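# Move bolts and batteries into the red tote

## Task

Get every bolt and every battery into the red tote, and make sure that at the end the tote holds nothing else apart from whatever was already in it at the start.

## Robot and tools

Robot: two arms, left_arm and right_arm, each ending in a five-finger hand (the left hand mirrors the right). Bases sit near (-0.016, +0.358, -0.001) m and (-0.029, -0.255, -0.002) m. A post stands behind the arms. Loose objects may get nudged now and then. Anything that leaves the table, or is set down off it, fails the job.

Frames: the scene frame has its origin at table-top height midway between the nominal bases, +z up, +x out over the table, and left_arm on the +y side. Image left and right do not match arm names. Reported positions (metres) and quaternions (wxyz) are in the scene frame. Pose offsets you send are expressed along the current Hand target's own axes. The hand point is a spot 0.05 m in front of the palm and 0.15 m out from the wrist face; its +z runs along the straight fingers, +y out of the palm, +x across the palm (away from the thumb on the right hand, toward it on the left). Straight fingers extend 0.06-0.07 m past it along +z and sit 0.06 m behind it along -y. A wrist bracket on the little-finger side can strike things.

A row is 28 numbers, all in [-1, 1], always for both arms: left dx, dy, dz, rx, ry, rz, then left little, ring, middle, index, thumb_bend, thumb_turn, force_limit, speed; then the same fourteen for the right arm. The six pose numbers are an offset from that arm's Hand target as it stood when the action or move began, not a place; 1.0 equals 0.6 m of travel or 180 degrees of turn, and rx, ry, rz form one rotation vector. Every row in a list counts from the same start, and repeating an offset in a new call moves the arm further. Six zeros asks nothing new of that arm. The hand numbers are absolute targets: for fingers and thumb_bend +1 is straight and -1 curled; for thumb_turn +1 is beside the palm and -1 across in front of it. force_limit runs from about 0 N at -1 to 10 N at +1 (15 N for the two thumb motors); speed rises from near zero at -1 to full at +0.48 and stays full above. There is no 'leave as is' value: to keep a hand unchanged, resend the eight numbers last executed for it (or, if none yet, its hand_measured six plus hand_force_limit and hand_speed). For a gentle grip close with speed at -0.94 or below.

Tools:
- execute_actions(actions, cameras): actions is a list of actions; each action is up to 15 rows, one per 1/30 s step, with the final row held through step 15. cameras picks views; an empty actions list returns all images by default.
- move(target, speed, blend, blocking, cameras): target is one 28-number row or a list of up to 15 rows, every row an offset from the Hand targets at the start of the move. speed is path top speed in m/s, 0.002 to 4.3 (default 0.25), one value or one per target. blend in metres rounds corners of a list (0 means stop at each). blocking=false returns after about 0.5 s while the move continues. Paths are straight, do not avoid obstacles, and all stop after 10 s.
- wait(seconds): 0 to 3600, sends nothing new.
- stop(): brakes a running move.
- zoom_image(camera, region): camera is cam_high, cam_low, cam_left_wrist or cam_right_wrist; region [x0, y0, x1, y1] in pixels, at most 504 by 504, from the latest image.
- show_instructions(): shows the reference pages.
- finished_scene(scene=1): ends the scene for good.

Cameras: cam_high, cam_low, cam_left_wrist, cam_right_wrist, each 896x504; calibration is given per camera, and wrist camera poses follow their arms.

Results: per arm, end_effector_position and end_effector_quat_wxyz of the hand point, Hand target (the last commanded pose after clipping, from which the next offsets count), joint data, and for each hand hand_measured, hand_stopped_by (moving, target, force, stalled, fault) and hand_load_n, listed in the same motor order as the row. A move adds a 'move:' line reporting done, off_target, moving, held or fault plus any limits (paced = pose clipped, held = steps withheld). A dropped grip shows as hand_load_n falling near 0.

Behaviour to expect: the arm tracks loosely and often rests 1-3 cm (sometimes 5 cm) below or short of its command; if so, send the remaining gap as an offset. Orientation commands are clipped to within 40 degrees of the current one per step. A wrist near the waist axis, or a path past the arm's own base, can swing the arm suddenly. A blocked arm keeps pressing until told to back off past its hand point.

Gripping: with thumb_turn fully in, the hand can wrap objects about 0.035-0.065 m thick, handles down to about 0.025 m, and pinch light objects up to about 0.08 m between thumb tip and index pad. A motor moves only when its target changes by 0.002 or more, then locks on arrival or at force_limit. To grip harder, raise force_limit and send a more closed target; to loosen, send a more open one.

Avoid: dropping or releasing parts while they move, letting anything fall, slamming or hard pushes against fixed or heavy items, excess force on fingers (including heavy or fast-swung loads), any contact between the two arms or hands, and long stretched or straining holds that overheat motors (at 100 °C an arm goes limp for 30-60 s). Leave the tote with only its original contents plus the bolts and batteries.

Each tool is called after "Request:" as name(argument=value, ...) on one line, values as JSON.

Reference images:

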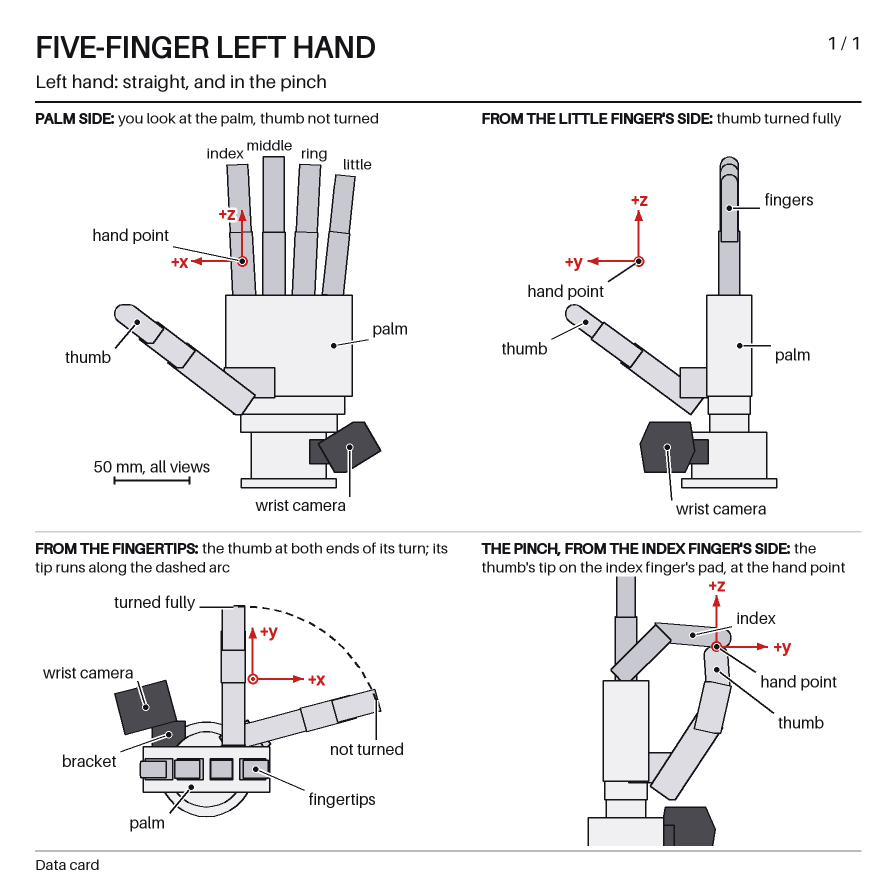

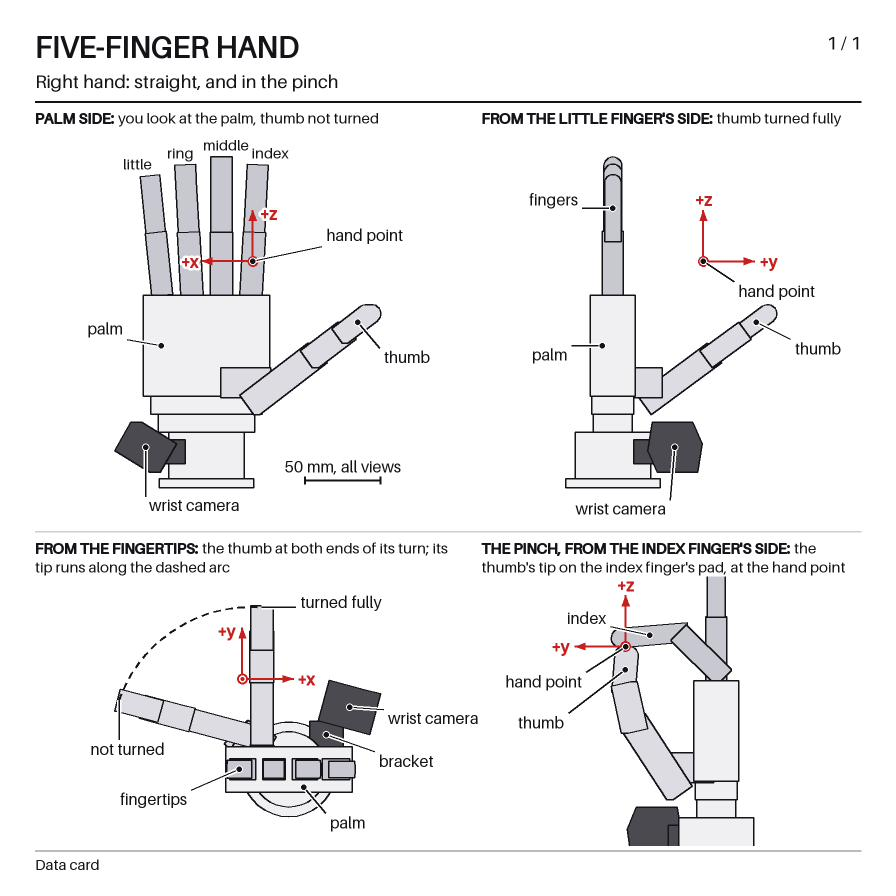

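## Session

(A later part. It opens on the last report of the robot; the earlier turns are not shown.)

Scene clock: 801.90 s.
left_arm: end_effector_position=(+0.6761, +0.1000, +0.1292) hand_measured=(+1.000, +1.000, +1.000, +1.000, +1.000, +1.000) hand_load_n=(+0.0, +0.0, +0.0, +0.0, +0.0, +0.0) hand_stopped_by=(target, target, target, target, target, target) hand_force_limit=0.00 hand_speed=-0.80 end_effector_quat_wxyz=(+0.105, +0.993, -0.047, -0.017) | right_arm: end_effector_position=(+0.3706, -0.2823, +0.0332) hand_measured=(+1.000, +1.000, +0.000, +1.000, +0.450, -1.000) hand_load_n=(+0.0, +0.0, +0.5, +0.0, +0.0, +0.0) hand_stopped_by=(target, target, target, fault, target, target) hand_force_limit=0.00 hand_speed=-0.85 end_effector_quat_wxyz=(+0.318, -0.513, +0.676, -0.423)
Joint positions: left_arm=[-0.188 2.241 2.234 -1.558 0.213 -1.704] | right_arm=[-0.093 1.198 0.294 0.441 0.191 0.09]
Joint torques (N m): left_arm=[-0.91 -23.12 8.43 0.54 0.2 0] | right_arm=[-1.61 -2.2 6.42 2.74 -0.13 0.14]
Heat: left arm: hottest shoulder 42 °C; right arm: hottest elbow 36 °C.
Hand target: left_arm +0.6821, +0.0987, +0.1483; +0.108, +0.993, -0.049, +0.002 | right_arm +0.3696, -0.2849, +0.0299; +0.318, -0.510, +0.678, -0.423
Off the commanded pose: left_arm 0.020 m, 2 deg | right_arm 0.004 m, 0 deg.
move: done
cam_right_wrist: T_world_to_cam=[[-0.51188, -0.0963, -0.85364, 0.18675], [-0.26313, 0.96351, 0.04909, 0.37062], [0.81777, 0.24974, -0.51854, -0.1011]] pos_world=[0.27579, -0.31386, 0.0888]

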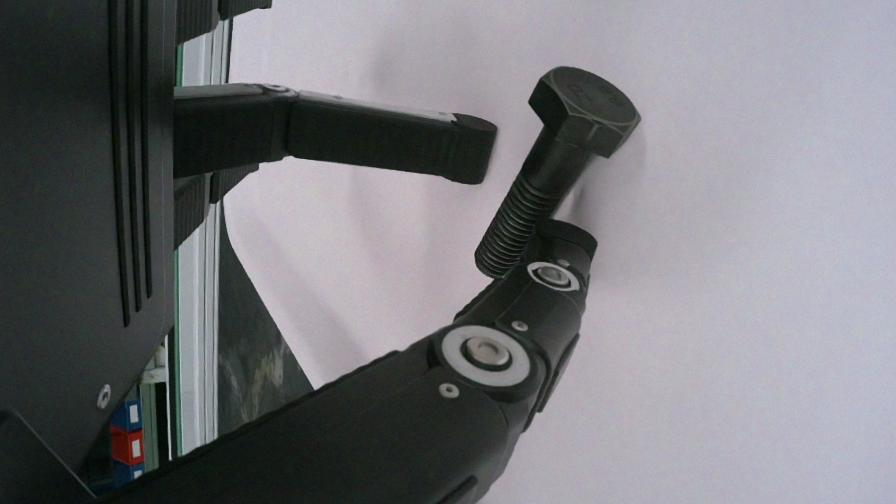

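Request:
move(target=[0,0,0,0,0,0,1,1,1,1,1,1,0,-0.8,0,0,0,0,0,0,1,1,-0.2,0.3,0.45,-1,0.0,-0.85], speed=0.03, cameras=["cam_right_wrist"])

Scene clock: 804.70 s.
left_arm: end_effector_position=(+0.6761, +0.1000, +0.1292) hand_measured=(+1.000, +1.000, +1.000, +1.000, +1.000, +1.000) hand_load_n=(+0.0, +0.0, +0.0, +0.0, +0.0, +0.0) hand_stopped_by=(target, target, target, target, target, target) hand_force_limit=0.00 hand_speed=-0.80 end_effector_quat_wxyz=(+0.105, +0.993, -0.047, -0.017) | right_arm: end_effector_position=(+0.3703, -0.2823, +0.0323) hand_measured=(+1.000, +1.000, -0.200, +1.000, +0.450, -1.000) hand_load_n=(+0.0, +0.0, +0.0, +0.0, +0.0, +0.0) hand_stopped_by=(target, target, target, fault, target, target) hand_force_limit=0.00 hand_speed=-0.85 end_effector_quat_wxyz=(+0.318, -0.513, +0.676, -0.423)
Joint positions: left_arm=[-0.188 2.241 2.234 -1.558 0.213 -1.704] | right_arm=[-0.093 1.2 0.294 0.441 0.191 0.09]
Joint torques (N m): left_arm=[-0.91 -23.06 8.42 0.55 0.21 0.01] | right_arm=[-1.44 -2.26 6.43 2.77 -0.11 0.12]
Heat: left arm: hottest shoulder 42 °C; right arm: hottest elbow 36 °C.
Hand target: left_arm +0.6821, +0.0987, +0.1483; +0.108, +0.993, -0.049, +0.002 | right_arm +0.3695, -0.2849, +0.0299; +0.318, -0.510, +0.678, -0.423
Off the commanded pose: left_arm 0.020 m, 2 deg | right_arm 0.004 m, 0 deg.
move: done
cam_right_wrist: T_world_to_cam=[[-0.51382, -0.0961, -0.8525, 0.18665], [-0.263, 0.9635, 0.04991, 0.37054], [0.81659, 0.24985, -0.52034, -0.10094]] pos_world=[0.27579, -0.31386, 0.0881]

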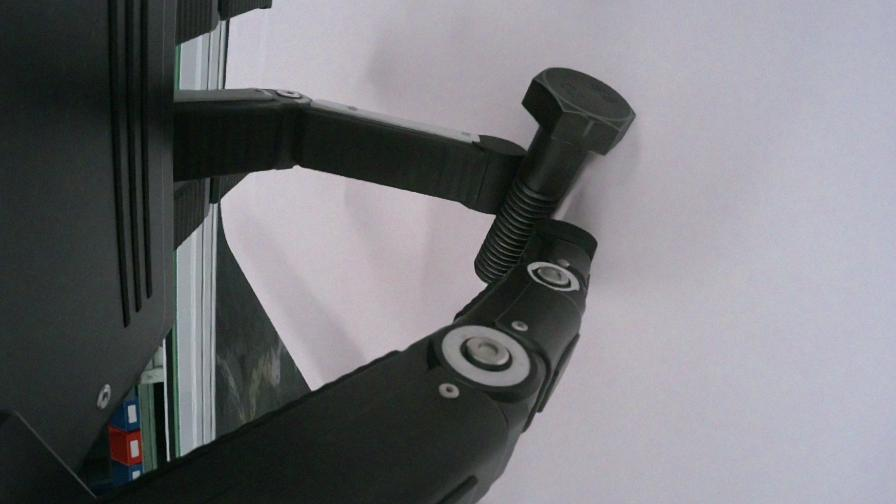

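Request:
move(target=[0,0,0,0,0,0,1,1,1,1,1,1,0,-0.8,0,0.0045,0.0022,0,0,0,1,1,-0.2,0.3,0.45,-1,0.0,-0.85], speed=0.03, cameras=["cam_right_wrist"])

Scene clock: 808.57 s.
left_arm: end_effector_position=(+0.6761, +0.1000, +0.1292) hand_measured=(+1.000, +1.000, +1.000, +1.000, +1.000, +1.000) hand_load_n=(+0.0, +0.0, +0.0, +0.0, -0.5, +0.0) hand_stopped_by=(target, target, target, target, target, target) hand_force_limit=0.00 hand_speed=-0.80 end_effector_quat_wxyz=(+0.105, +0.993, -0.047, -0.017) | right_arm: end_effector_position=(+0.3705, -0.2821, +0.0308) hand_measured=(+1.000, +1.000, -0.200, +1.000, +0.450, -1.000) hand_load_n=(+0.0, +0.0, +0.0, +0.0, +0.5, +0.0) hand_stopped_by=(target, target, target, fault, target, target) hand_force_limit=0.00 hand_speed=-0.85 end_effector_quat_wxyz=(+0.319, -0.513, +0.675, -0.423)
Joint positions: left_arm=[-0.188 2.241 2.234 -1.558 0.213 -1.704] | right_arm=[-0.093 1.209 0.29 0.456 0.19 0.09]
Joint torques (N m): left_arm=[-0.91 -23.06 8.4 0.54 0.21 0] | right_arm=[-1.67 -2.08 6.45 2.81 -0.07 0.13]
Heat: left arm: hottest shoulder 43 °C; right arm: hottest elbow 36 °C.
Hand target: left_arm +0.6821, +0.0987, +0.1483; +0.108, +0.993, -0.049, +0.002 | right_arm +0.3696, -0.2848, +0.0269; +0.318, -0.510, +0.678, -0.423
Off the commanded pose: left_arm 0.020 m, 2 deg | right_arm 0.005 m, 0 deg.
move: done
cam_right_wrist: T_world_to_cam=[[-0.51108, -0.09636, -0.85411, 0.18443], [-0.26413, 0.96322, 0.04938, 0.3708], [0.81794, 0.25083, -0.51773, -0.1022]] pos_world=[0.27579, -0.31376, 0.0863]

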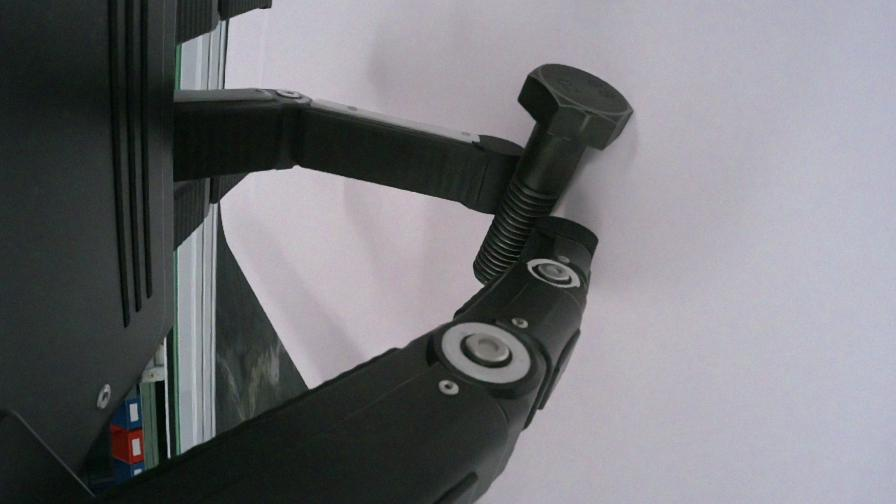

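Request:
move(target=[0,0,0,0,0,0,1,1,1,1,1,1,0,-0.8,0,0,0,0,0,0,1,1,-0.32,0.3,0.45,-1,0.0,-0.88], speed=0.03, cameras=["cam_right_wrist"])

Scene clock: 811.67 s.
left_arm: end_effector_position=(+0.6761, +0.1000, +0.1292) hand_measured=(+1.000, +1.000, +1.000, +1.000, +1.000, +1.000) hand_load_n=(+0.0, +0.0, +0.0, +0.0, +0.0, +0.0) hand_stopped_by=(target, target, target, target, target, target) hand_force_limit=0.00 hand_speed=-0.80 end_effector_quat_wxyz=(+0.105, +0.993, -0.047, -0.017) | right_arm: end_effector_position=(+0.3711, -0.2821, +0.0313) hand_measured=(+1.000, +1.000, -0.286, +1.000, +0.452, -1.000) hand_load_n=(+0.0, +0.0, +5.5, +0.0, +5.5, +0.0) hand_stopped_by=(target, target, force, fault, target, target) hand_force_limit=0.00 hand_speed=-0.88 end_effector_quat_wxyz=(+0.320, -0.512, +0.675, -0.424)
Joint positions: left_arm=[-0.188 2.241 2.234 -1.558 0.213 -1.704] | right_arm=[-0.093 1.21 0.29 0.46 0.19 0.09]
Joint torques (N m): left_arm=[-0.85 -23.06 8.4 0.54 0.21 0] | right_arm=[-1.79 -1.96 6.34 2.67 -0.07 0.12]
Heat: left arm: hottest shoulder 43 °C; right arm: hottest elbow 36 °C.
Hand target: left_arm +0.6821, +0.0987, +0.1483; +0.108, +0.993, -0.049, +0.002 | right_arm +0.3696, -0.2848, +0.0270; +0.319, -0.510, +0.678, -0.423
Off the commanded pose: left_arm 0.020 m, 2 deg | right_arm 0.005 m, 0 deg.
move: done
cam_right_wrist: T_world_to_cam=[[-0.50843, -0.09653, -0.85567, 0.18415], [-0.26428, 0.96323, 0.04837, 0.37113], [0.81954, 0.25073, -0.51525, -0.10309]] pos_world=[0.27619, -0.31386, 0.08651]

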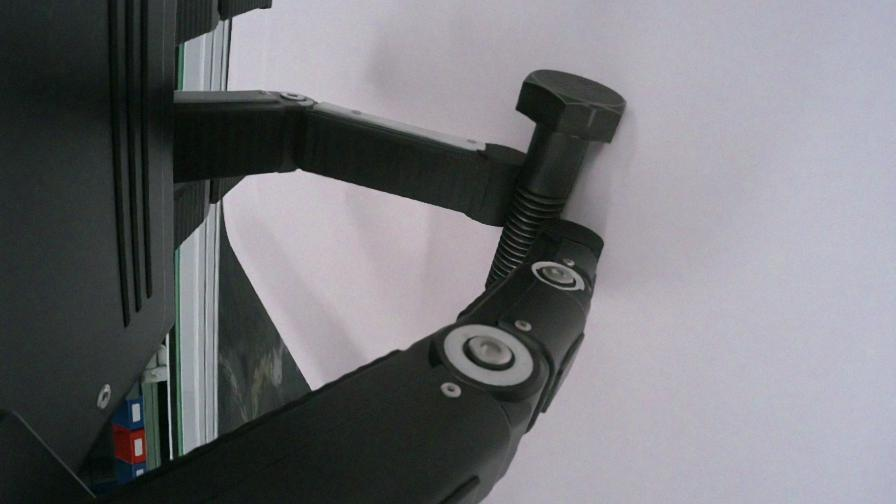

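Request:
move(target=[0,0,0,0,0,0,1,1,1,1,1,1,0,-0.8,0,-0.045,-0.022,0,0,0,1,1,-0.32,0.3,0.45,-1,0.0,-0.88], speed=0.04, cameras=["cam_right_wrist"])

Scene clock: 814.67 s.
left_arm: end_effector_position=(+0.6761, +0.1000, +0.1292) hand_measured=(+1.000, +1.000, +1.000, +1.000, +1.000, +1.000) hand_load_n=(+0.0, +0.0, +0.0, +0.0, -0.5, +0.0) hand_stopped_by=(target, target, target, target, target, target) hand_force_limit=0.00 hand_speed=-0.80 end_effector_quat_wxyz=(+0.105, +0.993, -0.047, -0.017) | right_arm: end_effector_position=(+0.3557, -0.2811, +0.0389) hand_measured=(+1.000, +1.000, -0.286, +1.000, +0.452, -1.000) hand_load_n=(+0.0, -0.5, +5.0, +0.0, +6.0, +0.0) hand_stopped_by=(target, target, force, fault, target, target) hand_force_limit=0.00 hand_speed=-0.88 end_effector_quat_wxyz=(+0.307, -0.520, +0.681, -0.413)
Joint positions: left_arm=[-0.188 2.241 2.234 -1.558 0.213 -1.704] | right_arm=[-0.093 1.107 0.29 0.317 0.19 0.09]
Joint torques (N m): left_arm=[-0.85 -23.06 8.42 0.55 0.21 0] | right_arm=[-1.55 -3.31 10.36 1.69 -0.07 0.11]
Heat: left arm: hottest shoulder 43 °C; right arm: hottest elbow 36 °C.
Hand target: left_arm +0.6821, +0.0987, +0.1483; +0.108, +0.993, -0.049, +0.002 | right_arm +0.3696, -0.2848, +0.0571; +0.319, -0.510, +0.678, -0.423
Off the commanded pose: left_arm 0.020 m, 2 deg | right_arm 0.023 m, 2 deg.
move: off_target (right_arm)
cam_right_wrist: T_world_to_cam=[[-0.54197, -0.09441, -0.83508, 0.1946], [-0.26209, 0.9631, 0.06122, 0.36435], [0.79848, 0.25205, -0.54672, -0.07765]] pos_world=[0.26296, -0.31296, 0.09775]

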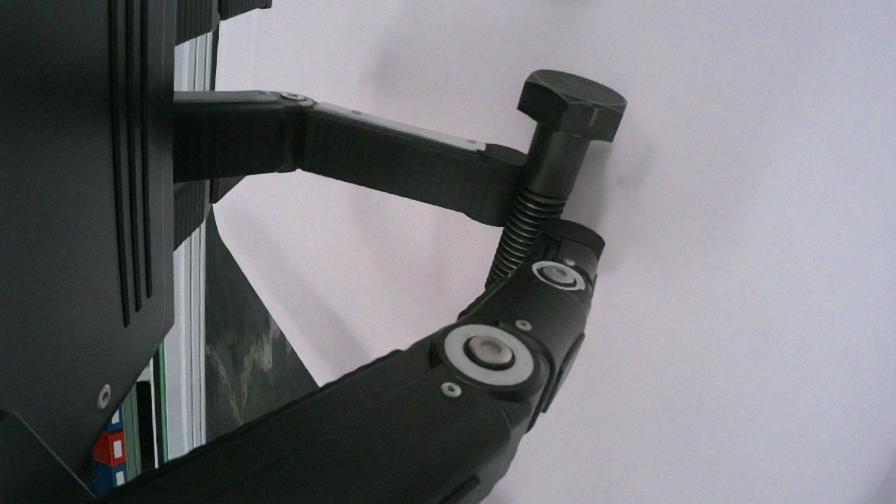

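Request:
move(target=[0,0,0,0,0,0,1,1,1,1,1,1,0,-0.8,0,-0.1648,-0.0804,0,0,0,1,1,-0.32,0.3,0.45,-1,0.0,-0.88], speed=0.08, cameras=["cam_high","cam_right_wrist"])

Scene clock: 818.27 s.
left_arm: end_effector_position=(+0.6761, +0.1000, +0.1292) hand_measured=(+1.000, +1.000, +1.000, +1.000, +1.000, +1.000) hand_load_n=(+0.0, +0.0, +0.0, +0.0, +0.0, +0.0) hand_stopped_by=(target, target, target, target, target, target) hand_force_limit=0.00 hand_speed=-0.80 end_effector_quat_wxyz=(+0.105, +0.993, -0.047, -0.017) | right_arm: end_effector_position=(+0.3526, -0.2809, +0.1326) hand_measured=(+1.000, +1.000, -0.286, +1.000, +0.452, -1.000) hand_load_n=(+0.0, +0.0, +4.5, +0.0, +6.0, +0.0) hand_stopped_by=(target, target, force, fault, target, target) hand_force_limit=0.00 hand_speed=-0.88 end_effector_quat_wxyz=(+0.300, -0.525, +0.685, -0.407)
Joint positions: left_arm=[-0.188 2.241 2.234 -1.558 0.213 -1.704] | right_arm=[-0.093 0.84 0.469 -0.151 0.19 0.09]
Joint torques (N m): left_arm=[-0.85 -23.12 8.4 0.54 0.21 0.01] | right_arm=[-1.49 -2.2 15.02 1.72 -0.05 0.13]
Heat: left arm: hottest shoulder 43 °C; right arm: hottest elbow 36 °C.
Hand target: left_arm +0.6821, +0.0987, +0.1483; +0.108, +0.993, -0.049, +0.002 | right_arm +0.3696, -0.2848, +0.1670; +0.318, -0.510, +0.678, -0.423
Off the commanded pose: left_arm 0.020 m, 2 deg | right_arm 0.039 m, 3 deg.
move: off_target (right_arm)
cam_right_wrist: T_world_to_cam=[[-0.56028, -0.09326, -0.82304, 0.27639], [-0.26068, 0.963, 0.06834, 0.35617], [0.78621, 0.25284, -0.56386, -0.01723]] pos_world=[0.26124, -0.31286, 0.19342]

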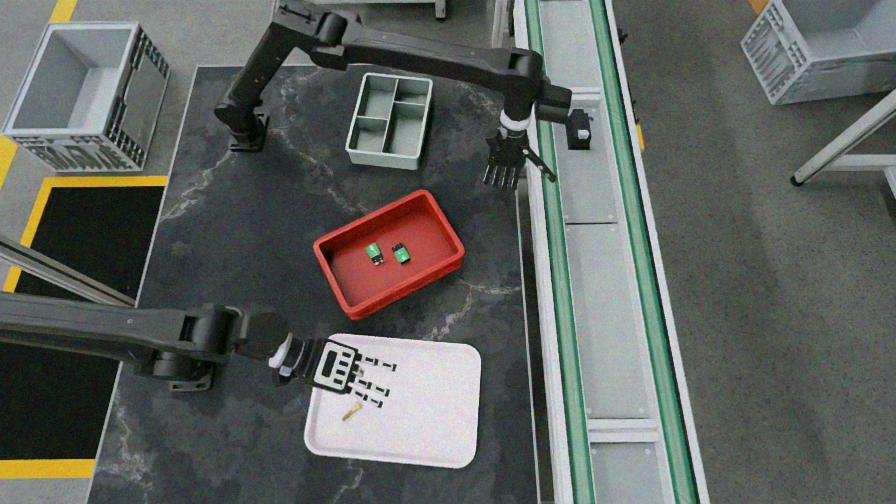

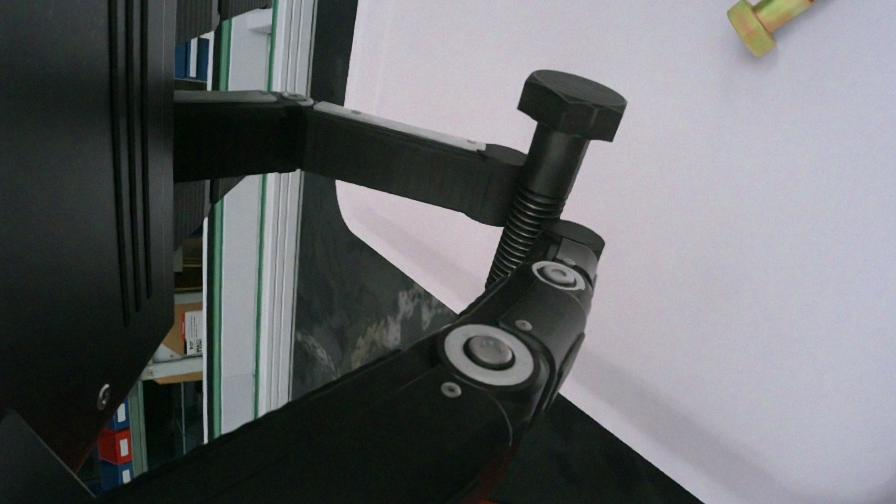

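Request:
move(target=[0,0,0,0,0,0,1,1,1,1,1,1,0,-0.8,-0.4633,-0.0105,-0.1232,-0.0459,-0.2401,-0.1416,1,1,-0.32,0.3,0.45,-1,0.0,-0.88], speed=0.15, cameras=["cam_high","cam_right_wrist"])

Scene clock: 842.27 s.
left_arm: end_effector_position=(+0.6761, +0.1000, +0.1292) hand_measured=(+1.000, +1.000, +1.000, +1.000, +1.000, +1.000) hand_load_n=(+0.0, +0.0, +0.0, +0.0, -0.5, +0.0) hand_stopped_by=(target, target, target, target, target, target) hand_force_limit=0.00 hand_speed=-0.80 end_effector_quat_wxyz=(+0.105, +0.993, -0.047, -0.017) | right_arm: end_effector_position=(+0.3699, -0.0104, +0.1775) hand_measured=(+1.000, +1.000, -0.286, +1.000, +0.452, -1.000) hand_load_n=(+0.0, +0.0, +5.0, +0.0, +6.0, +0.0) hand_stopped_by=(target, target, force, fault, target, target) hand_force_limit=0.00 hand_speed=-0.88 end_effector_quat_wxyz=(-0.392, +0.787, -0.430, +0.206)
Joint positions: left_arm=[-0.188 2.241 2.234 -1.558 0.213 -1.704] | right_arm=[0.419 1.153 0.85 -0.355 -0.11 -0.067]
Joint torques (N m): left_arm=[-0.91 -23.12 8.42 0.54 0.21 0] | right_arm=[-0.44 -4.31 15.42 1.57 -0.24 -0.02]
Heat: left arm: hottest shoulder 43 °C; right arm: hottest elbow 42 °C.
Hand target: left_arm +0.6821, +0.0987, +0.1483; +0.108, +0.993, -0.049, +0.002 | right_arm +0.3854, -0.0001, +0.2051; -0.408, +0.783, -0.416, +0.218
Off the commanded pose: left_arm 0.020 m, 2 deg | right_arm 0.033 m, 3 deg.
move: off_target (right_arm)
cam_right_wrist: T_world_to_cam=[[-0.40644, -0.52389, -0.74856, 0.27371], [-0.87953, 0.44621, 0.16527, 0.30337], [0.24744, 0.72556, -0.64214, 0.14414]] pos_world=[0.34241, -0.09655, 0.24731]

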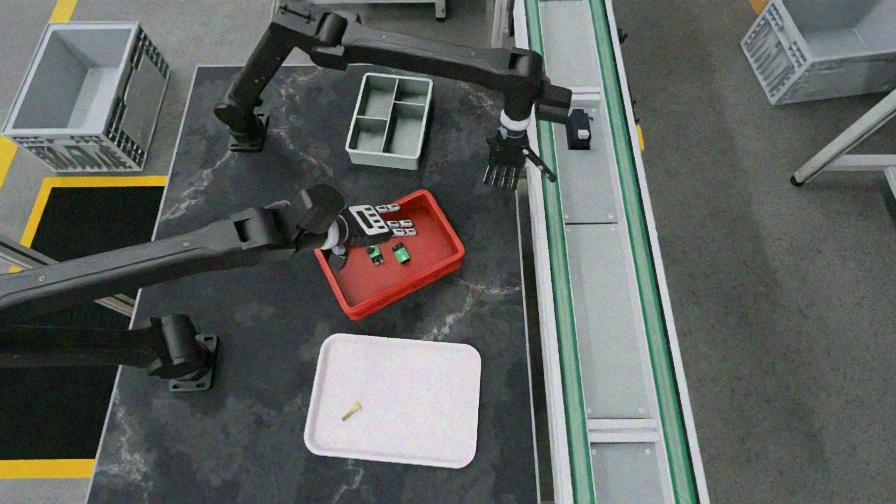

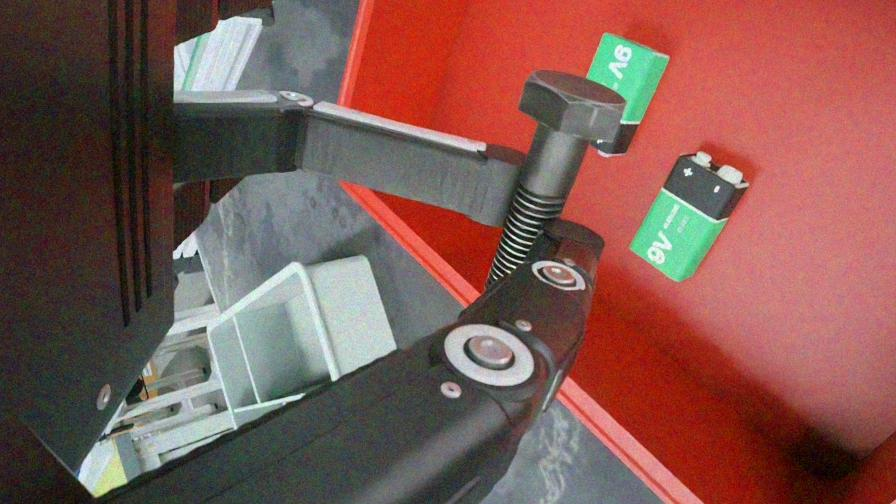

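Request:
zoom_image(camera="cam_high", region=[300, 170, 490, 340])

Scaled by 2.653.

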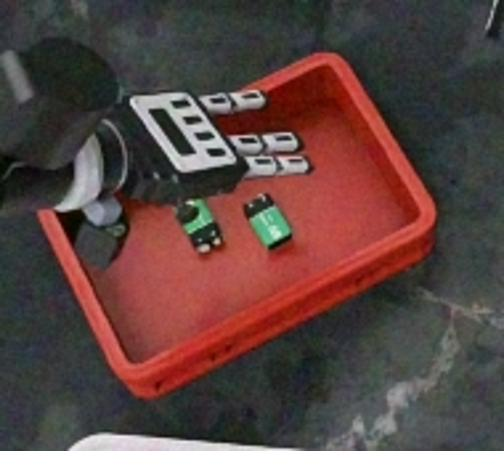

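Request:
move(target=[0,0,0,0,0,0,1,1,1,1,1,1,0,-0.8,0.0252,0.1525,0.0582,0,0,0,1,1,-0.32,0.3,0.45,-1,0.0,-0.88], speed=0.09, cameras=["cam_high","cam_right_wrist"])

Scene clock: 890.17 s.
left_arm: end_effector_position=(+0.6761, +0.1000, +0.1292) hand_measured=(+1.000, +1.000, +1.000, +1.000, +1.000, +1.000) hand_load_n=(+0.0, +0.0, +0.0, +0.0, +0.0, +0.0) hand_stopped_by=(target, target, target, target, target, target) hand_force_limit=0.00 hand_speed=-0.80 end_effector_quat_wxyz=(+0.105, +0.993, -0.047, -0.017) | right_arm: end_effector_position=(+0.3671, -0.0250, +0.1067) hand_measured=(+1.000, +1.000, -0.286, +1.000, +0.452, -1.000) hand_load_n=(+0.0, +0.0, +5.0, +0.0, +6.0, +0.0) hand_stopped_by=(target, target, force, fault, target, target) hand_force_limit=0.00 hand_speed=-0.88 end_effector_quat_wxyz=(-0.402, +0.786, -0.422, +0.209)
Joint positions: left_arm=[-0.188 2.241 2.234 -1.558 0.213 -1.704] | right_arm=[0.379 1.213 0.683 -0.11 -0.153 -0.099]
Joint torques (N m): left_arm=[-0.91 -23.06 8.4 0.54 0.21 0] | right_arm=[-1.49 -4.78 9.42 2.85 -0.3 -0.04]
Motor temperatures (°C): left_arm=[25 43 38 26 26 26] | right_arm=[29 30 44 26 27 25]
Heat: left arm: hottest shoulder 43 °C; right arm: hottest elbow 44 °C.
Hand target: left_arm +0.6821, +0.0987, +0.1483; +0.108, +0.993, -0.049, +0.002 | right_arm +0.3742, -0.0259, +0.1099; -0.408, +0.783, -0.416, +0.217
Off the commanded pose: left_arm 0.020 m, 2 deg | right_arm 0.008 m, 2 deg.
move: done
cam_right_wrist: T_world_to_cam=[[-0.38459, -0.52203, -0.7613, 0.20524], [-0.88859, 0.43273, 0.15217, 0.32356], [0.25, 0.73501, -0.63029, 0.10809]] pos_world=[0.33942, -0.11232, 0.17514]

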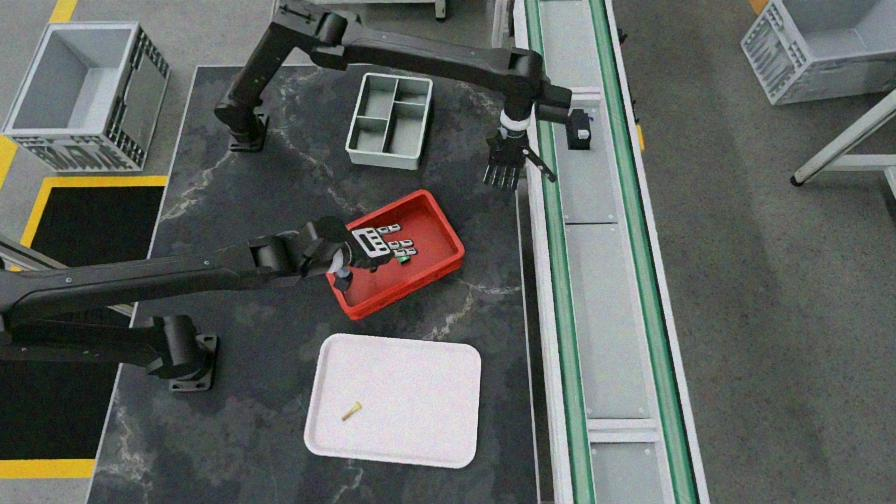

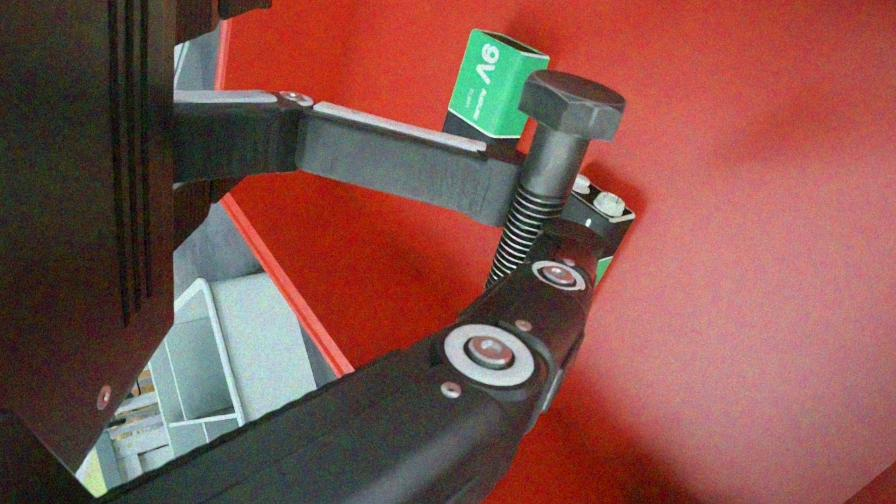

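Request:
move(target=[0,0,0,0,0,0,1,1,1,1,1,1,0,-0.8,0.0085,0.0553,0.0373,0,0,0,1,1,-0.32,0.3,0.45,-1,0.0,-0.88], speed=0.07, cameras=["cam_high","cam_right_wrist"])

Scene clock: 894.20 s.
left_arm: end_effector_position=(+0.6761, +0.1000, +0.1292) hand_measured=(+1.000, +1.000, +1.000, +1.000, +1.000, +1.000) hand_load_n=(+0.0, +0.0, +0.0, +0.0, +0.0, +0.0) hand_stopped_by=(target, target, target, target, target, target) hand_force_limit=0.00 hand_speed=-0.80 end_effector_quat_wxyz=(+0.105, +0.993, -0.047, -0.017) | right_arm: end_effector_position=(+0.3702, -0.0290, +0.0679) hand_measured=(+1.000, +1.000, -0.286, +1.000, +0.452, -1.000) hand_load_n=(+0.0, +0.0, +5.0, +0.0, +6.0, +0.0) hand_stopped_by=(target, target, force, fault, target, target) hand_force_limit=0.00 hand_speed=-0.88 end_effector_quat_wxyz=(-0.403, +0.785, -0.422, +0.209)
Joint positions: left_arm=[-0.188 2.241 2.234 -1.558 0.213 -1.704] | right_arm=[0.365 1.293 0.625 0.029 -0.165 -0.108]
Joint torques (N m): left_arm=[-0.91 -23.06 8.42 0.54 0.2 0] | right_arm=[-1.61 -4.89 8.58 2.81 -0.31 -0.03]
Heat: left arm: hottest shoulder 43 °C; right arm: hottest elbow 44 °C.
Hand target: left_arm +0.6821, +0.0987, +0.1483; +0.108, +0.993, -0.049, +0.002 | right_arm +0.3766, -0.0306, +0.0700; -0.408, +0.783, -0.416, +0.218
Off the commanded pose: left_arm 0.020 m, 2 deg | right_arm 0.007 m, 1 deg.
move: done
cam_right_wrist: T_world_to_cam=[[-0.38267, -0.52124, -0.76281, 0.17433], [-0.88911, 0.43216, 0.15072, 0.33419], [0.2511, 0.7359, -0.62881, 0.08529]] pos_world=[0.34243, -0.11632, 0.13624]

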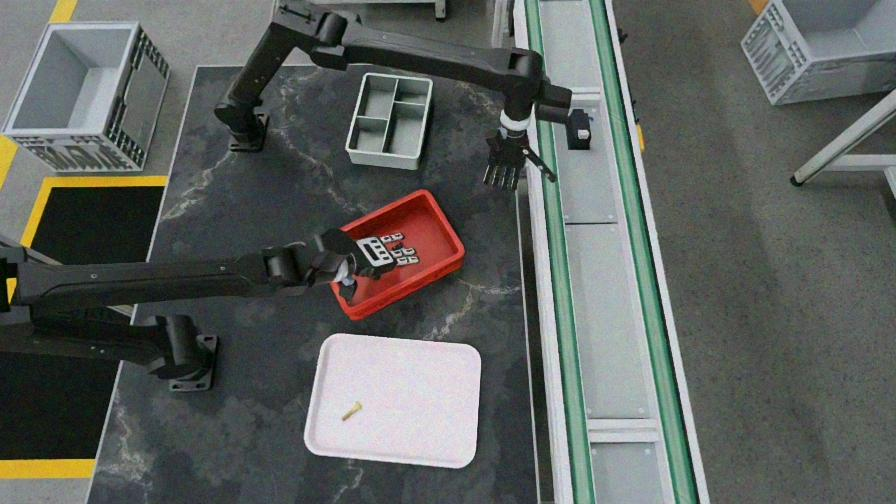

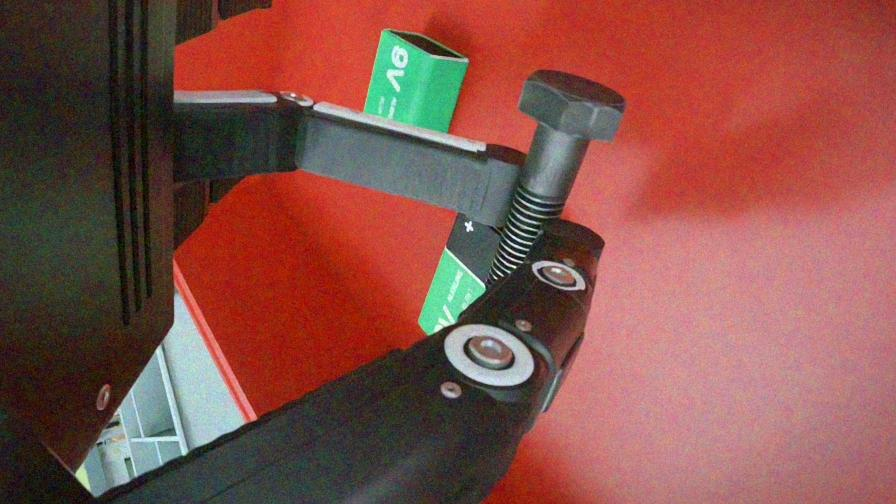

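Request:
move(target=[0,0,0,0,0,0,1,1,1,1,1,1,0,-0.8,0,0.0273,0.0191,0,0,0,1,1,-0.32,0.3,0.45,-1,0.0,-0.88], speed=0.05, cameras=["cam_right_wrist"])

Scene clock: 902.00 s.
left_arm: end_effector_position=(+0.6761, +0.1000, +0.1292) hand_measured=(+1.000, +1.000, +1.000, +1.000, +1.000, +1.000) hand_load_n=(+0.0, +0.0, +0.0, +0.0, +0.0, +0.0) hand_stopped_by=(target, target, target, target, target, target) hand_force_limit=0.00 hand_speed=-0.80 end_effector_quat_wxyz=(+0.105, +0.993, -0.047, -0.017) | right_arm: end_effector_position=(+0.3703, -0.0290, +0.0479) hand_measured=(+1.000, +1.000, -0.286, +1.000, +0.452, -1.000) hand_load_n=(+0.0, +0.0, +5.0, +0.0, +6.0, +0.0) hand_stopped_by=(target, target, force, fault, target, target) hand_force_limit=0.00 hand_speed=-0.88 end_effector_quat_wxyz=(-0.402, +0.785, -0.421, +0.209)
Joint positions: left_arm=[-0.188 2.241 2.234 -1.558 0.213 -1.704] | right_arm=[0.365 1.341 0.6 0.102 -0.165 -0.108]
Joint torques (N m): left_arm=[-0.85 -23.06 8.42 0.54 0.21 0] | right_arm=[-1.55 -5.01 8.16 2.82 -0.3 -0.03]
Heat: left arm: hottest shoulder 43 °C; right arm: hottest elbow 43 °C.
Hand target: left_arm +0.6821, +0.0987, +0.1483; +0.108, +0.993, -0.049, +0.002 | right_arm +0.3767, -0.0306, +0.0500; -0.408, +0.783, -0.415, +0.218
Off the commanded pose: left_arm 0.020 m, 2 deg | right_arm 0.007 m, 1 deg.
move: done
cam_right_wrist: T_world_to_cam=[[-0.38269, -0.52157, -0.76257, 0.15902], [-0.88919, 0.43199, 0.15077, 0.3374], [0.25078, 0.73577, -0.62909, 0.07272]] pos_world=[0.34263, -0.11632, 0.11614]

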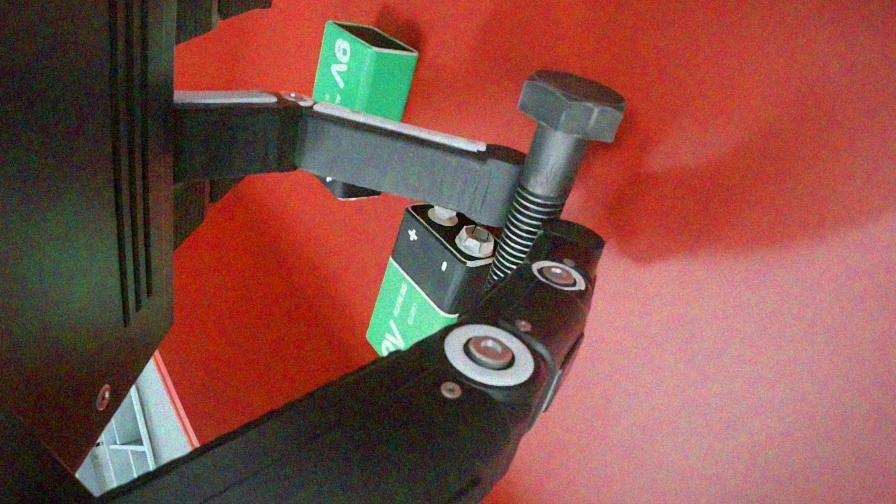

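Request:
move(target=[0,0,0,0,0,0,1,1,1,1,1,1,0,-0.8,0,0.0068,0.0048,0,0,0,1,1,-0.32,0.3,0.45,-1,0.0,-0.88], speed=0.03, cameras=[])

Request:
move(target=[0,0,0,0,0,0,1,1,1,1,1,1,0,-0.8,0,0.0041,0.0029,0,0,0,1,1,-0.32,0.3,0.45,-1,0.0,-0.88], speed=0.03, cameras=["cam_right_wrist"])

Scene clock: 905.80 s.
left_arm: end_effector_position=(+0.6761, +0.1000, +0.1292) hand_measured=(+1.000, +1.000, +1.000, +1.000, +1.000, +1.000) hand_load_n=(+0.0, +0.0, +0.5, +0.0, +0.0, +0.0) hand_stopped_by=(target, target, target, target, target, target) hand_force_limit=0.00 hand_speed=-0.80 end_effector_quat_wxyz=(+0.105, +0.993, -0.047, -0.017) | right_arm: end_effector_position=(+0.3711, -0.0286, +0.0446) hand_measured=(+1.000, +1.000, -0.286, +1.000, +0.452, -1.000) hand_load_n=(+0.0, +0.0, +5.0, +0.0, +6.0, +0.0) hand_stopped_by=(target, target, force, fault, target, target) hand_force_limit=0.00 hand_speed=-0.88 end_effector_quat_wxyz=(-0.404, +0.785, -0.421, +0.210)
Joint positions: left_arm=[-0.188 2.241 2.234 -1.558 0.213 -1.704] | right_arm=[0.365 1.351 0.595 0.12 -0.165 -0.108]
Joint torques (N m): left_arm=[-0.85 -23.06 8.42 0.53 0.21 0] | right_arm=[-1.49 -5.13 7.91 2.89 -0.31 -0.03]
Heat: left arm: hottest shoulder 43 °C; right arm: hottest elbow 43 °C.
Hand target: left_arm +0.6821, +0.0987, +0.1483; +0.108, +0.993, -0.049, +0.002 | right_arm +0.3766, -0.0306, +0.0450; -0.408, +0.783, -0.416, +0.218
Off the commanded pose: left_arm 0.020 m, 2 deg | right_arm 0.006 m, 1 deg.
move: done

Scene clock: 906.30 s.
left_arm: end_effector_position=(+0.6761, +0.1000, +0.1292) hand_measured=(+1.000, +1.000, +1.000, +1.000, +1.000, +1.000) hand_load_n=(+0.0, +0.0, +0.0, +0.0, -0.5, +0.0) hand_stopped_by=(target, target, target, target, target, target) hand_force_limit=0.00 hand_speed=-0.80 end_effector_quat_wxyz=(+0.105, +0.993, -0.047, -0.017) | right_arm: end_effector_position=(+0.3726, -0.0280, +0.0431) hand_measured=(+1.000, +1.000, -0.286, +1.000, +0.452, -1.000) hand_load_n=(+0.0, +0.0, +5.0, +0.0, +6.0, +0.0) hand_stopped_by=(target, target, force, fault, target, target) hand_force_limit=0.00 hand_speed=-0.88 end_effector_quat_wxyz=(-0.405, +0.784, -0.420, +0.211)
Joint positions: left_arm=[-0.188 2.241 2.234 -1.558 0.213 -1.704] | right_arm=[0.365 1.359 0.595 0.132 -0.165 -0.108]
Joint torques (N m): left_arm=[-0.91 -23.06 8.43 0.54 0.21 0] | right_arm=[-1.44 -5.07 7.53 2.93 -0.3 -0.03]
Heat: left arm: hottest shoulder 43 °C; right arm: hottest elbow 43 °C.
Hand target: left_arm +0.6821, +0.0987, +0.1483; +0.108, +0.993, -0.049, +0.002 | right_arm +0.3766, -0.0306, +0.0420; -0.408, +0.783, -0.415, +0.218
Off the commanded pose: left_arm 0.020 m, 2 deg | right_arm 0.005 m, 1 deg.
move: done
cam_right_wrist: T_world_to_cam=[[-0.37755, -0.51948, -0.76654, 0.15516], [-0.89019, 0.43158, 0.14597, 0.34025], [0.25499, 0.73748, -0.62538, 0.06681]] pos_world=[0.34443, -0.11552, 0.11105]

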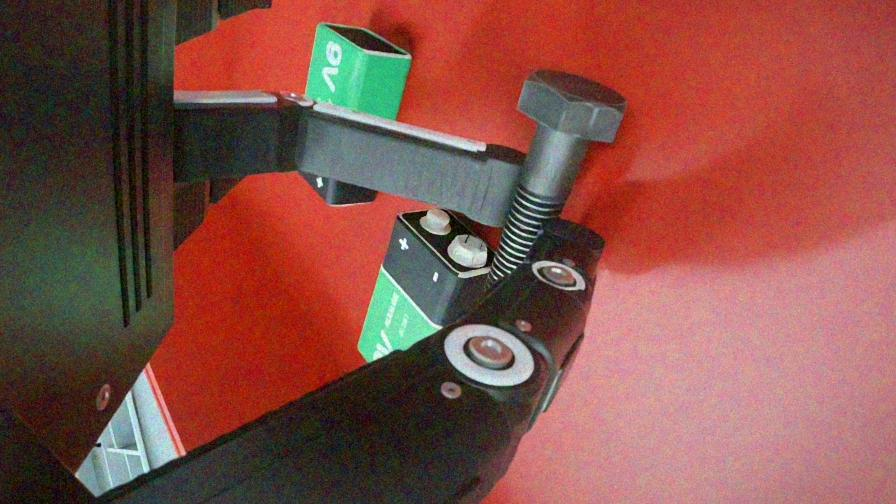

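Request:
move(target=[0,0,0,0,0,0,1,1,1,1,1,1,0,-0.8,0,0.0041,0.0029,0,0,0,1,1,-0.32,0.3,0.45,-1,0.0,-0.88], speed=0.03, cameras=["cam_right_wrist","cam_high"])

Scene clock: 921.53 s.
left_arm: end_effector_position=(+0.6761, +0.1000, +0.1292) hand_measured=(+1.000, +1.000, +1.000, +1.000, +1.000, +1.000) hand_load_n=(+0.0, +0.0, +0.0, +0.0, +0.0, +0.0) hand_stopped_by=(target, target, target, target, target, target) hand_force_limit=0.00 hand_speed=-0.80 end_effector_quat_wxyz=(+0.105, +0.993, -0.047, -0.017) | right_arm: end_effector_position=(+0.3711, -0.0286, +0.0382) hand_measured=(+1.000, +1.000, -0.286, +1.000, +0.452, -1.000) hand_load_n=(+0.0, -0.5, +4.5, +0.0, +6.0, +0.0) hand_stopped_by=(target, target, force, fault, target, target) hand_force_limit=0.00 hand_speed=-0.88 end_effector_quat_wxyz=(-0.403, +0.785, -0.421, +0.210)
Joint positions: left_arm=[-0.188 2.241 2.234 -1.558 0.213 -1.704] | right_arm=[0.365 1.368 0.588 0.143 -0.165 -0.108]
Joint torques (N m): left_arm=[-0.91 -23.12 8.4 0.53 0.21 0] | right_arm=[-1.55 -4.89 7.76 2.96 -0.31 -0.02]
Heat: left arm: hottest shoulder 43 °C; right arm: hottest elbow 41 °C.
Hand target: left_arm +0.6821, +0.0987, +0.1483; +0.108, +0.993, -0.049, +0.002 | right_arm +0.3766, -0.0306, +0.0388; -0.408, +0.783, -0.416, +0.217
Off the commanded pose: left_arm 0.020 m, 2 deg | right_arm 0.006 m, 1 deg.
move: done
cam_right_wrist: T_world_to_cam=[[-0.38051, -0.5207, -0.76426, 0.15147], [-0.88961, 0.43183, 0.14871, 0.33963], [0.25259, 0.73648, -0.62753, 0.06549]] pos_world=[0.34323, -0.11602, 0.10635]
Images, in order (width x height): cam_high 896x504, cam_right_wrist 896x504.

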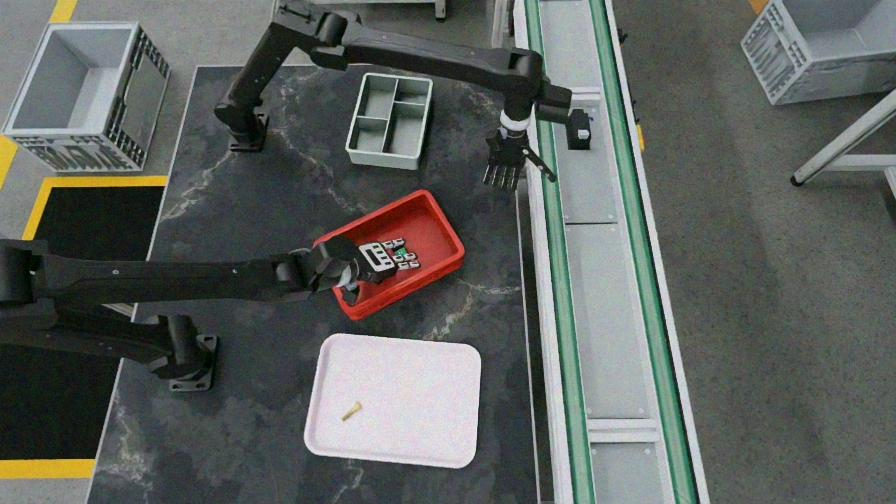

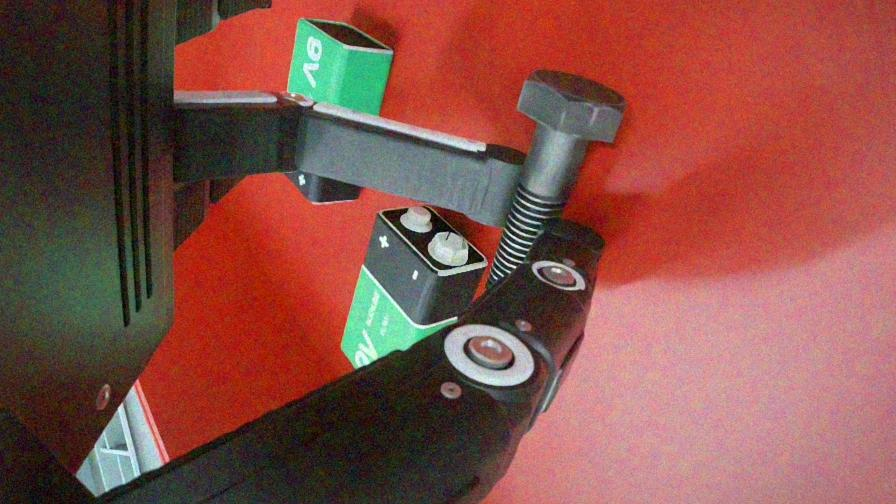

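Request:
move(target=[0,0,0,0,0,0,1,1,1,1,1,1,0,-0.8,0,0.0041,0.0029,0,0,0,1,1,-0.32,0.3,0.45,-1,0.0,-0.88], speed=0.03, cameras=["cam_right_wrist"])

Scene clock: 924.10 s.
left_arm: end_effector_position=(+0.6761, +0.1000, +0.1292) hand_measured=(+1.000, +1.000, +1.000, +1.000, +1.000, +1.000) hand_load_n=(+0.0, +0.0, +0.0, +0.0, +0.0, +0.0) hand_stopped_by=(target, target, target, target, target, target) hand_force_limit=0.00 hand_speed=-0.80 end_effector_quat_wxyz=(+0.105, +0.993, -0.047, -0.017) | right_arm: end_effector_position=(+0.3726, -0.0280, +0.0369) hand_measured=(+1.000, +1.000, -0.286, +1.000, +0.452, -1.000) hand_load_n=(+0.0, +0.0, +5.0, +0.0, +6.0, +0.0) hand_stopped_by=(target, target, force, fault, target, target) hand_force_limit=0.00 hand_speed=-0.88 end_effector_quat_wxyz=(-0.405, +0.784, -0.420, +0.211)
Joint positions: left_arm=[-0.188 2.241 2.234 -1.558 0.213 -1.704] | right_arm=[0.365 1.376 0.588 0.154 -0.165 -0.108]
Joint torques (N m): left_arm=[-0.85 -23.12 8.4 0.53 0.21 0] | right_arm=[-1.38 -5.07 7.41 2.93 -0.3 -0.03]
Heat: left arm: hottest shoulder 43 °C; right arm: hottest elbow 40 °C.
Hand target: left_arm +0.6821, +0.0987, +0.1483; +0.108, +0.993, -0.049, +0.002 | right_arm +0.3767, -0.0306, +0.0358; -0.408, +0.783, -0.416, +0.217
Off the commanded pose: left_arm 0.020 m, 2 deg | right_arm 0.005 m, 1 deg.
move: done
cam_right_wrist: T_world_to_cam=[[-0.3778, -0.5196, -0.76634, 0.15038], [-0.89014, 0.4316, 0.14619, 0.34114], [0.25479, 0.73738, -0.62558, 0.06295]] pos_world=[0.34443, -0.11552, 0.10475]

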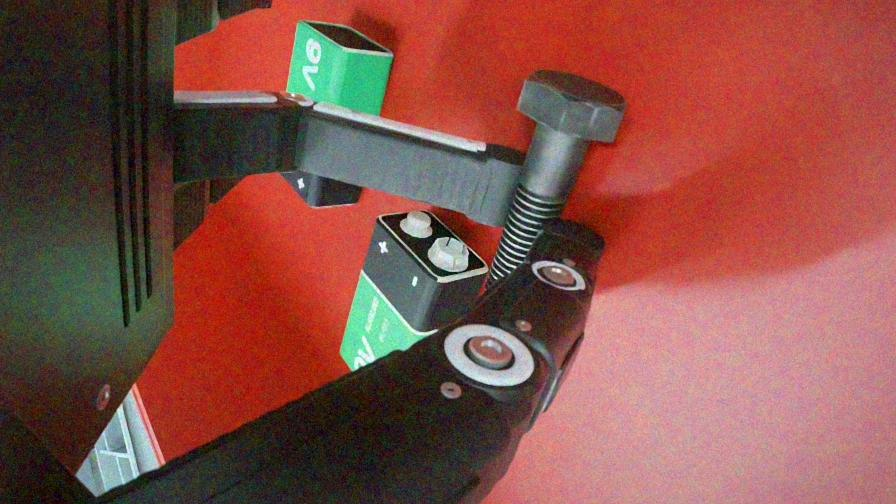

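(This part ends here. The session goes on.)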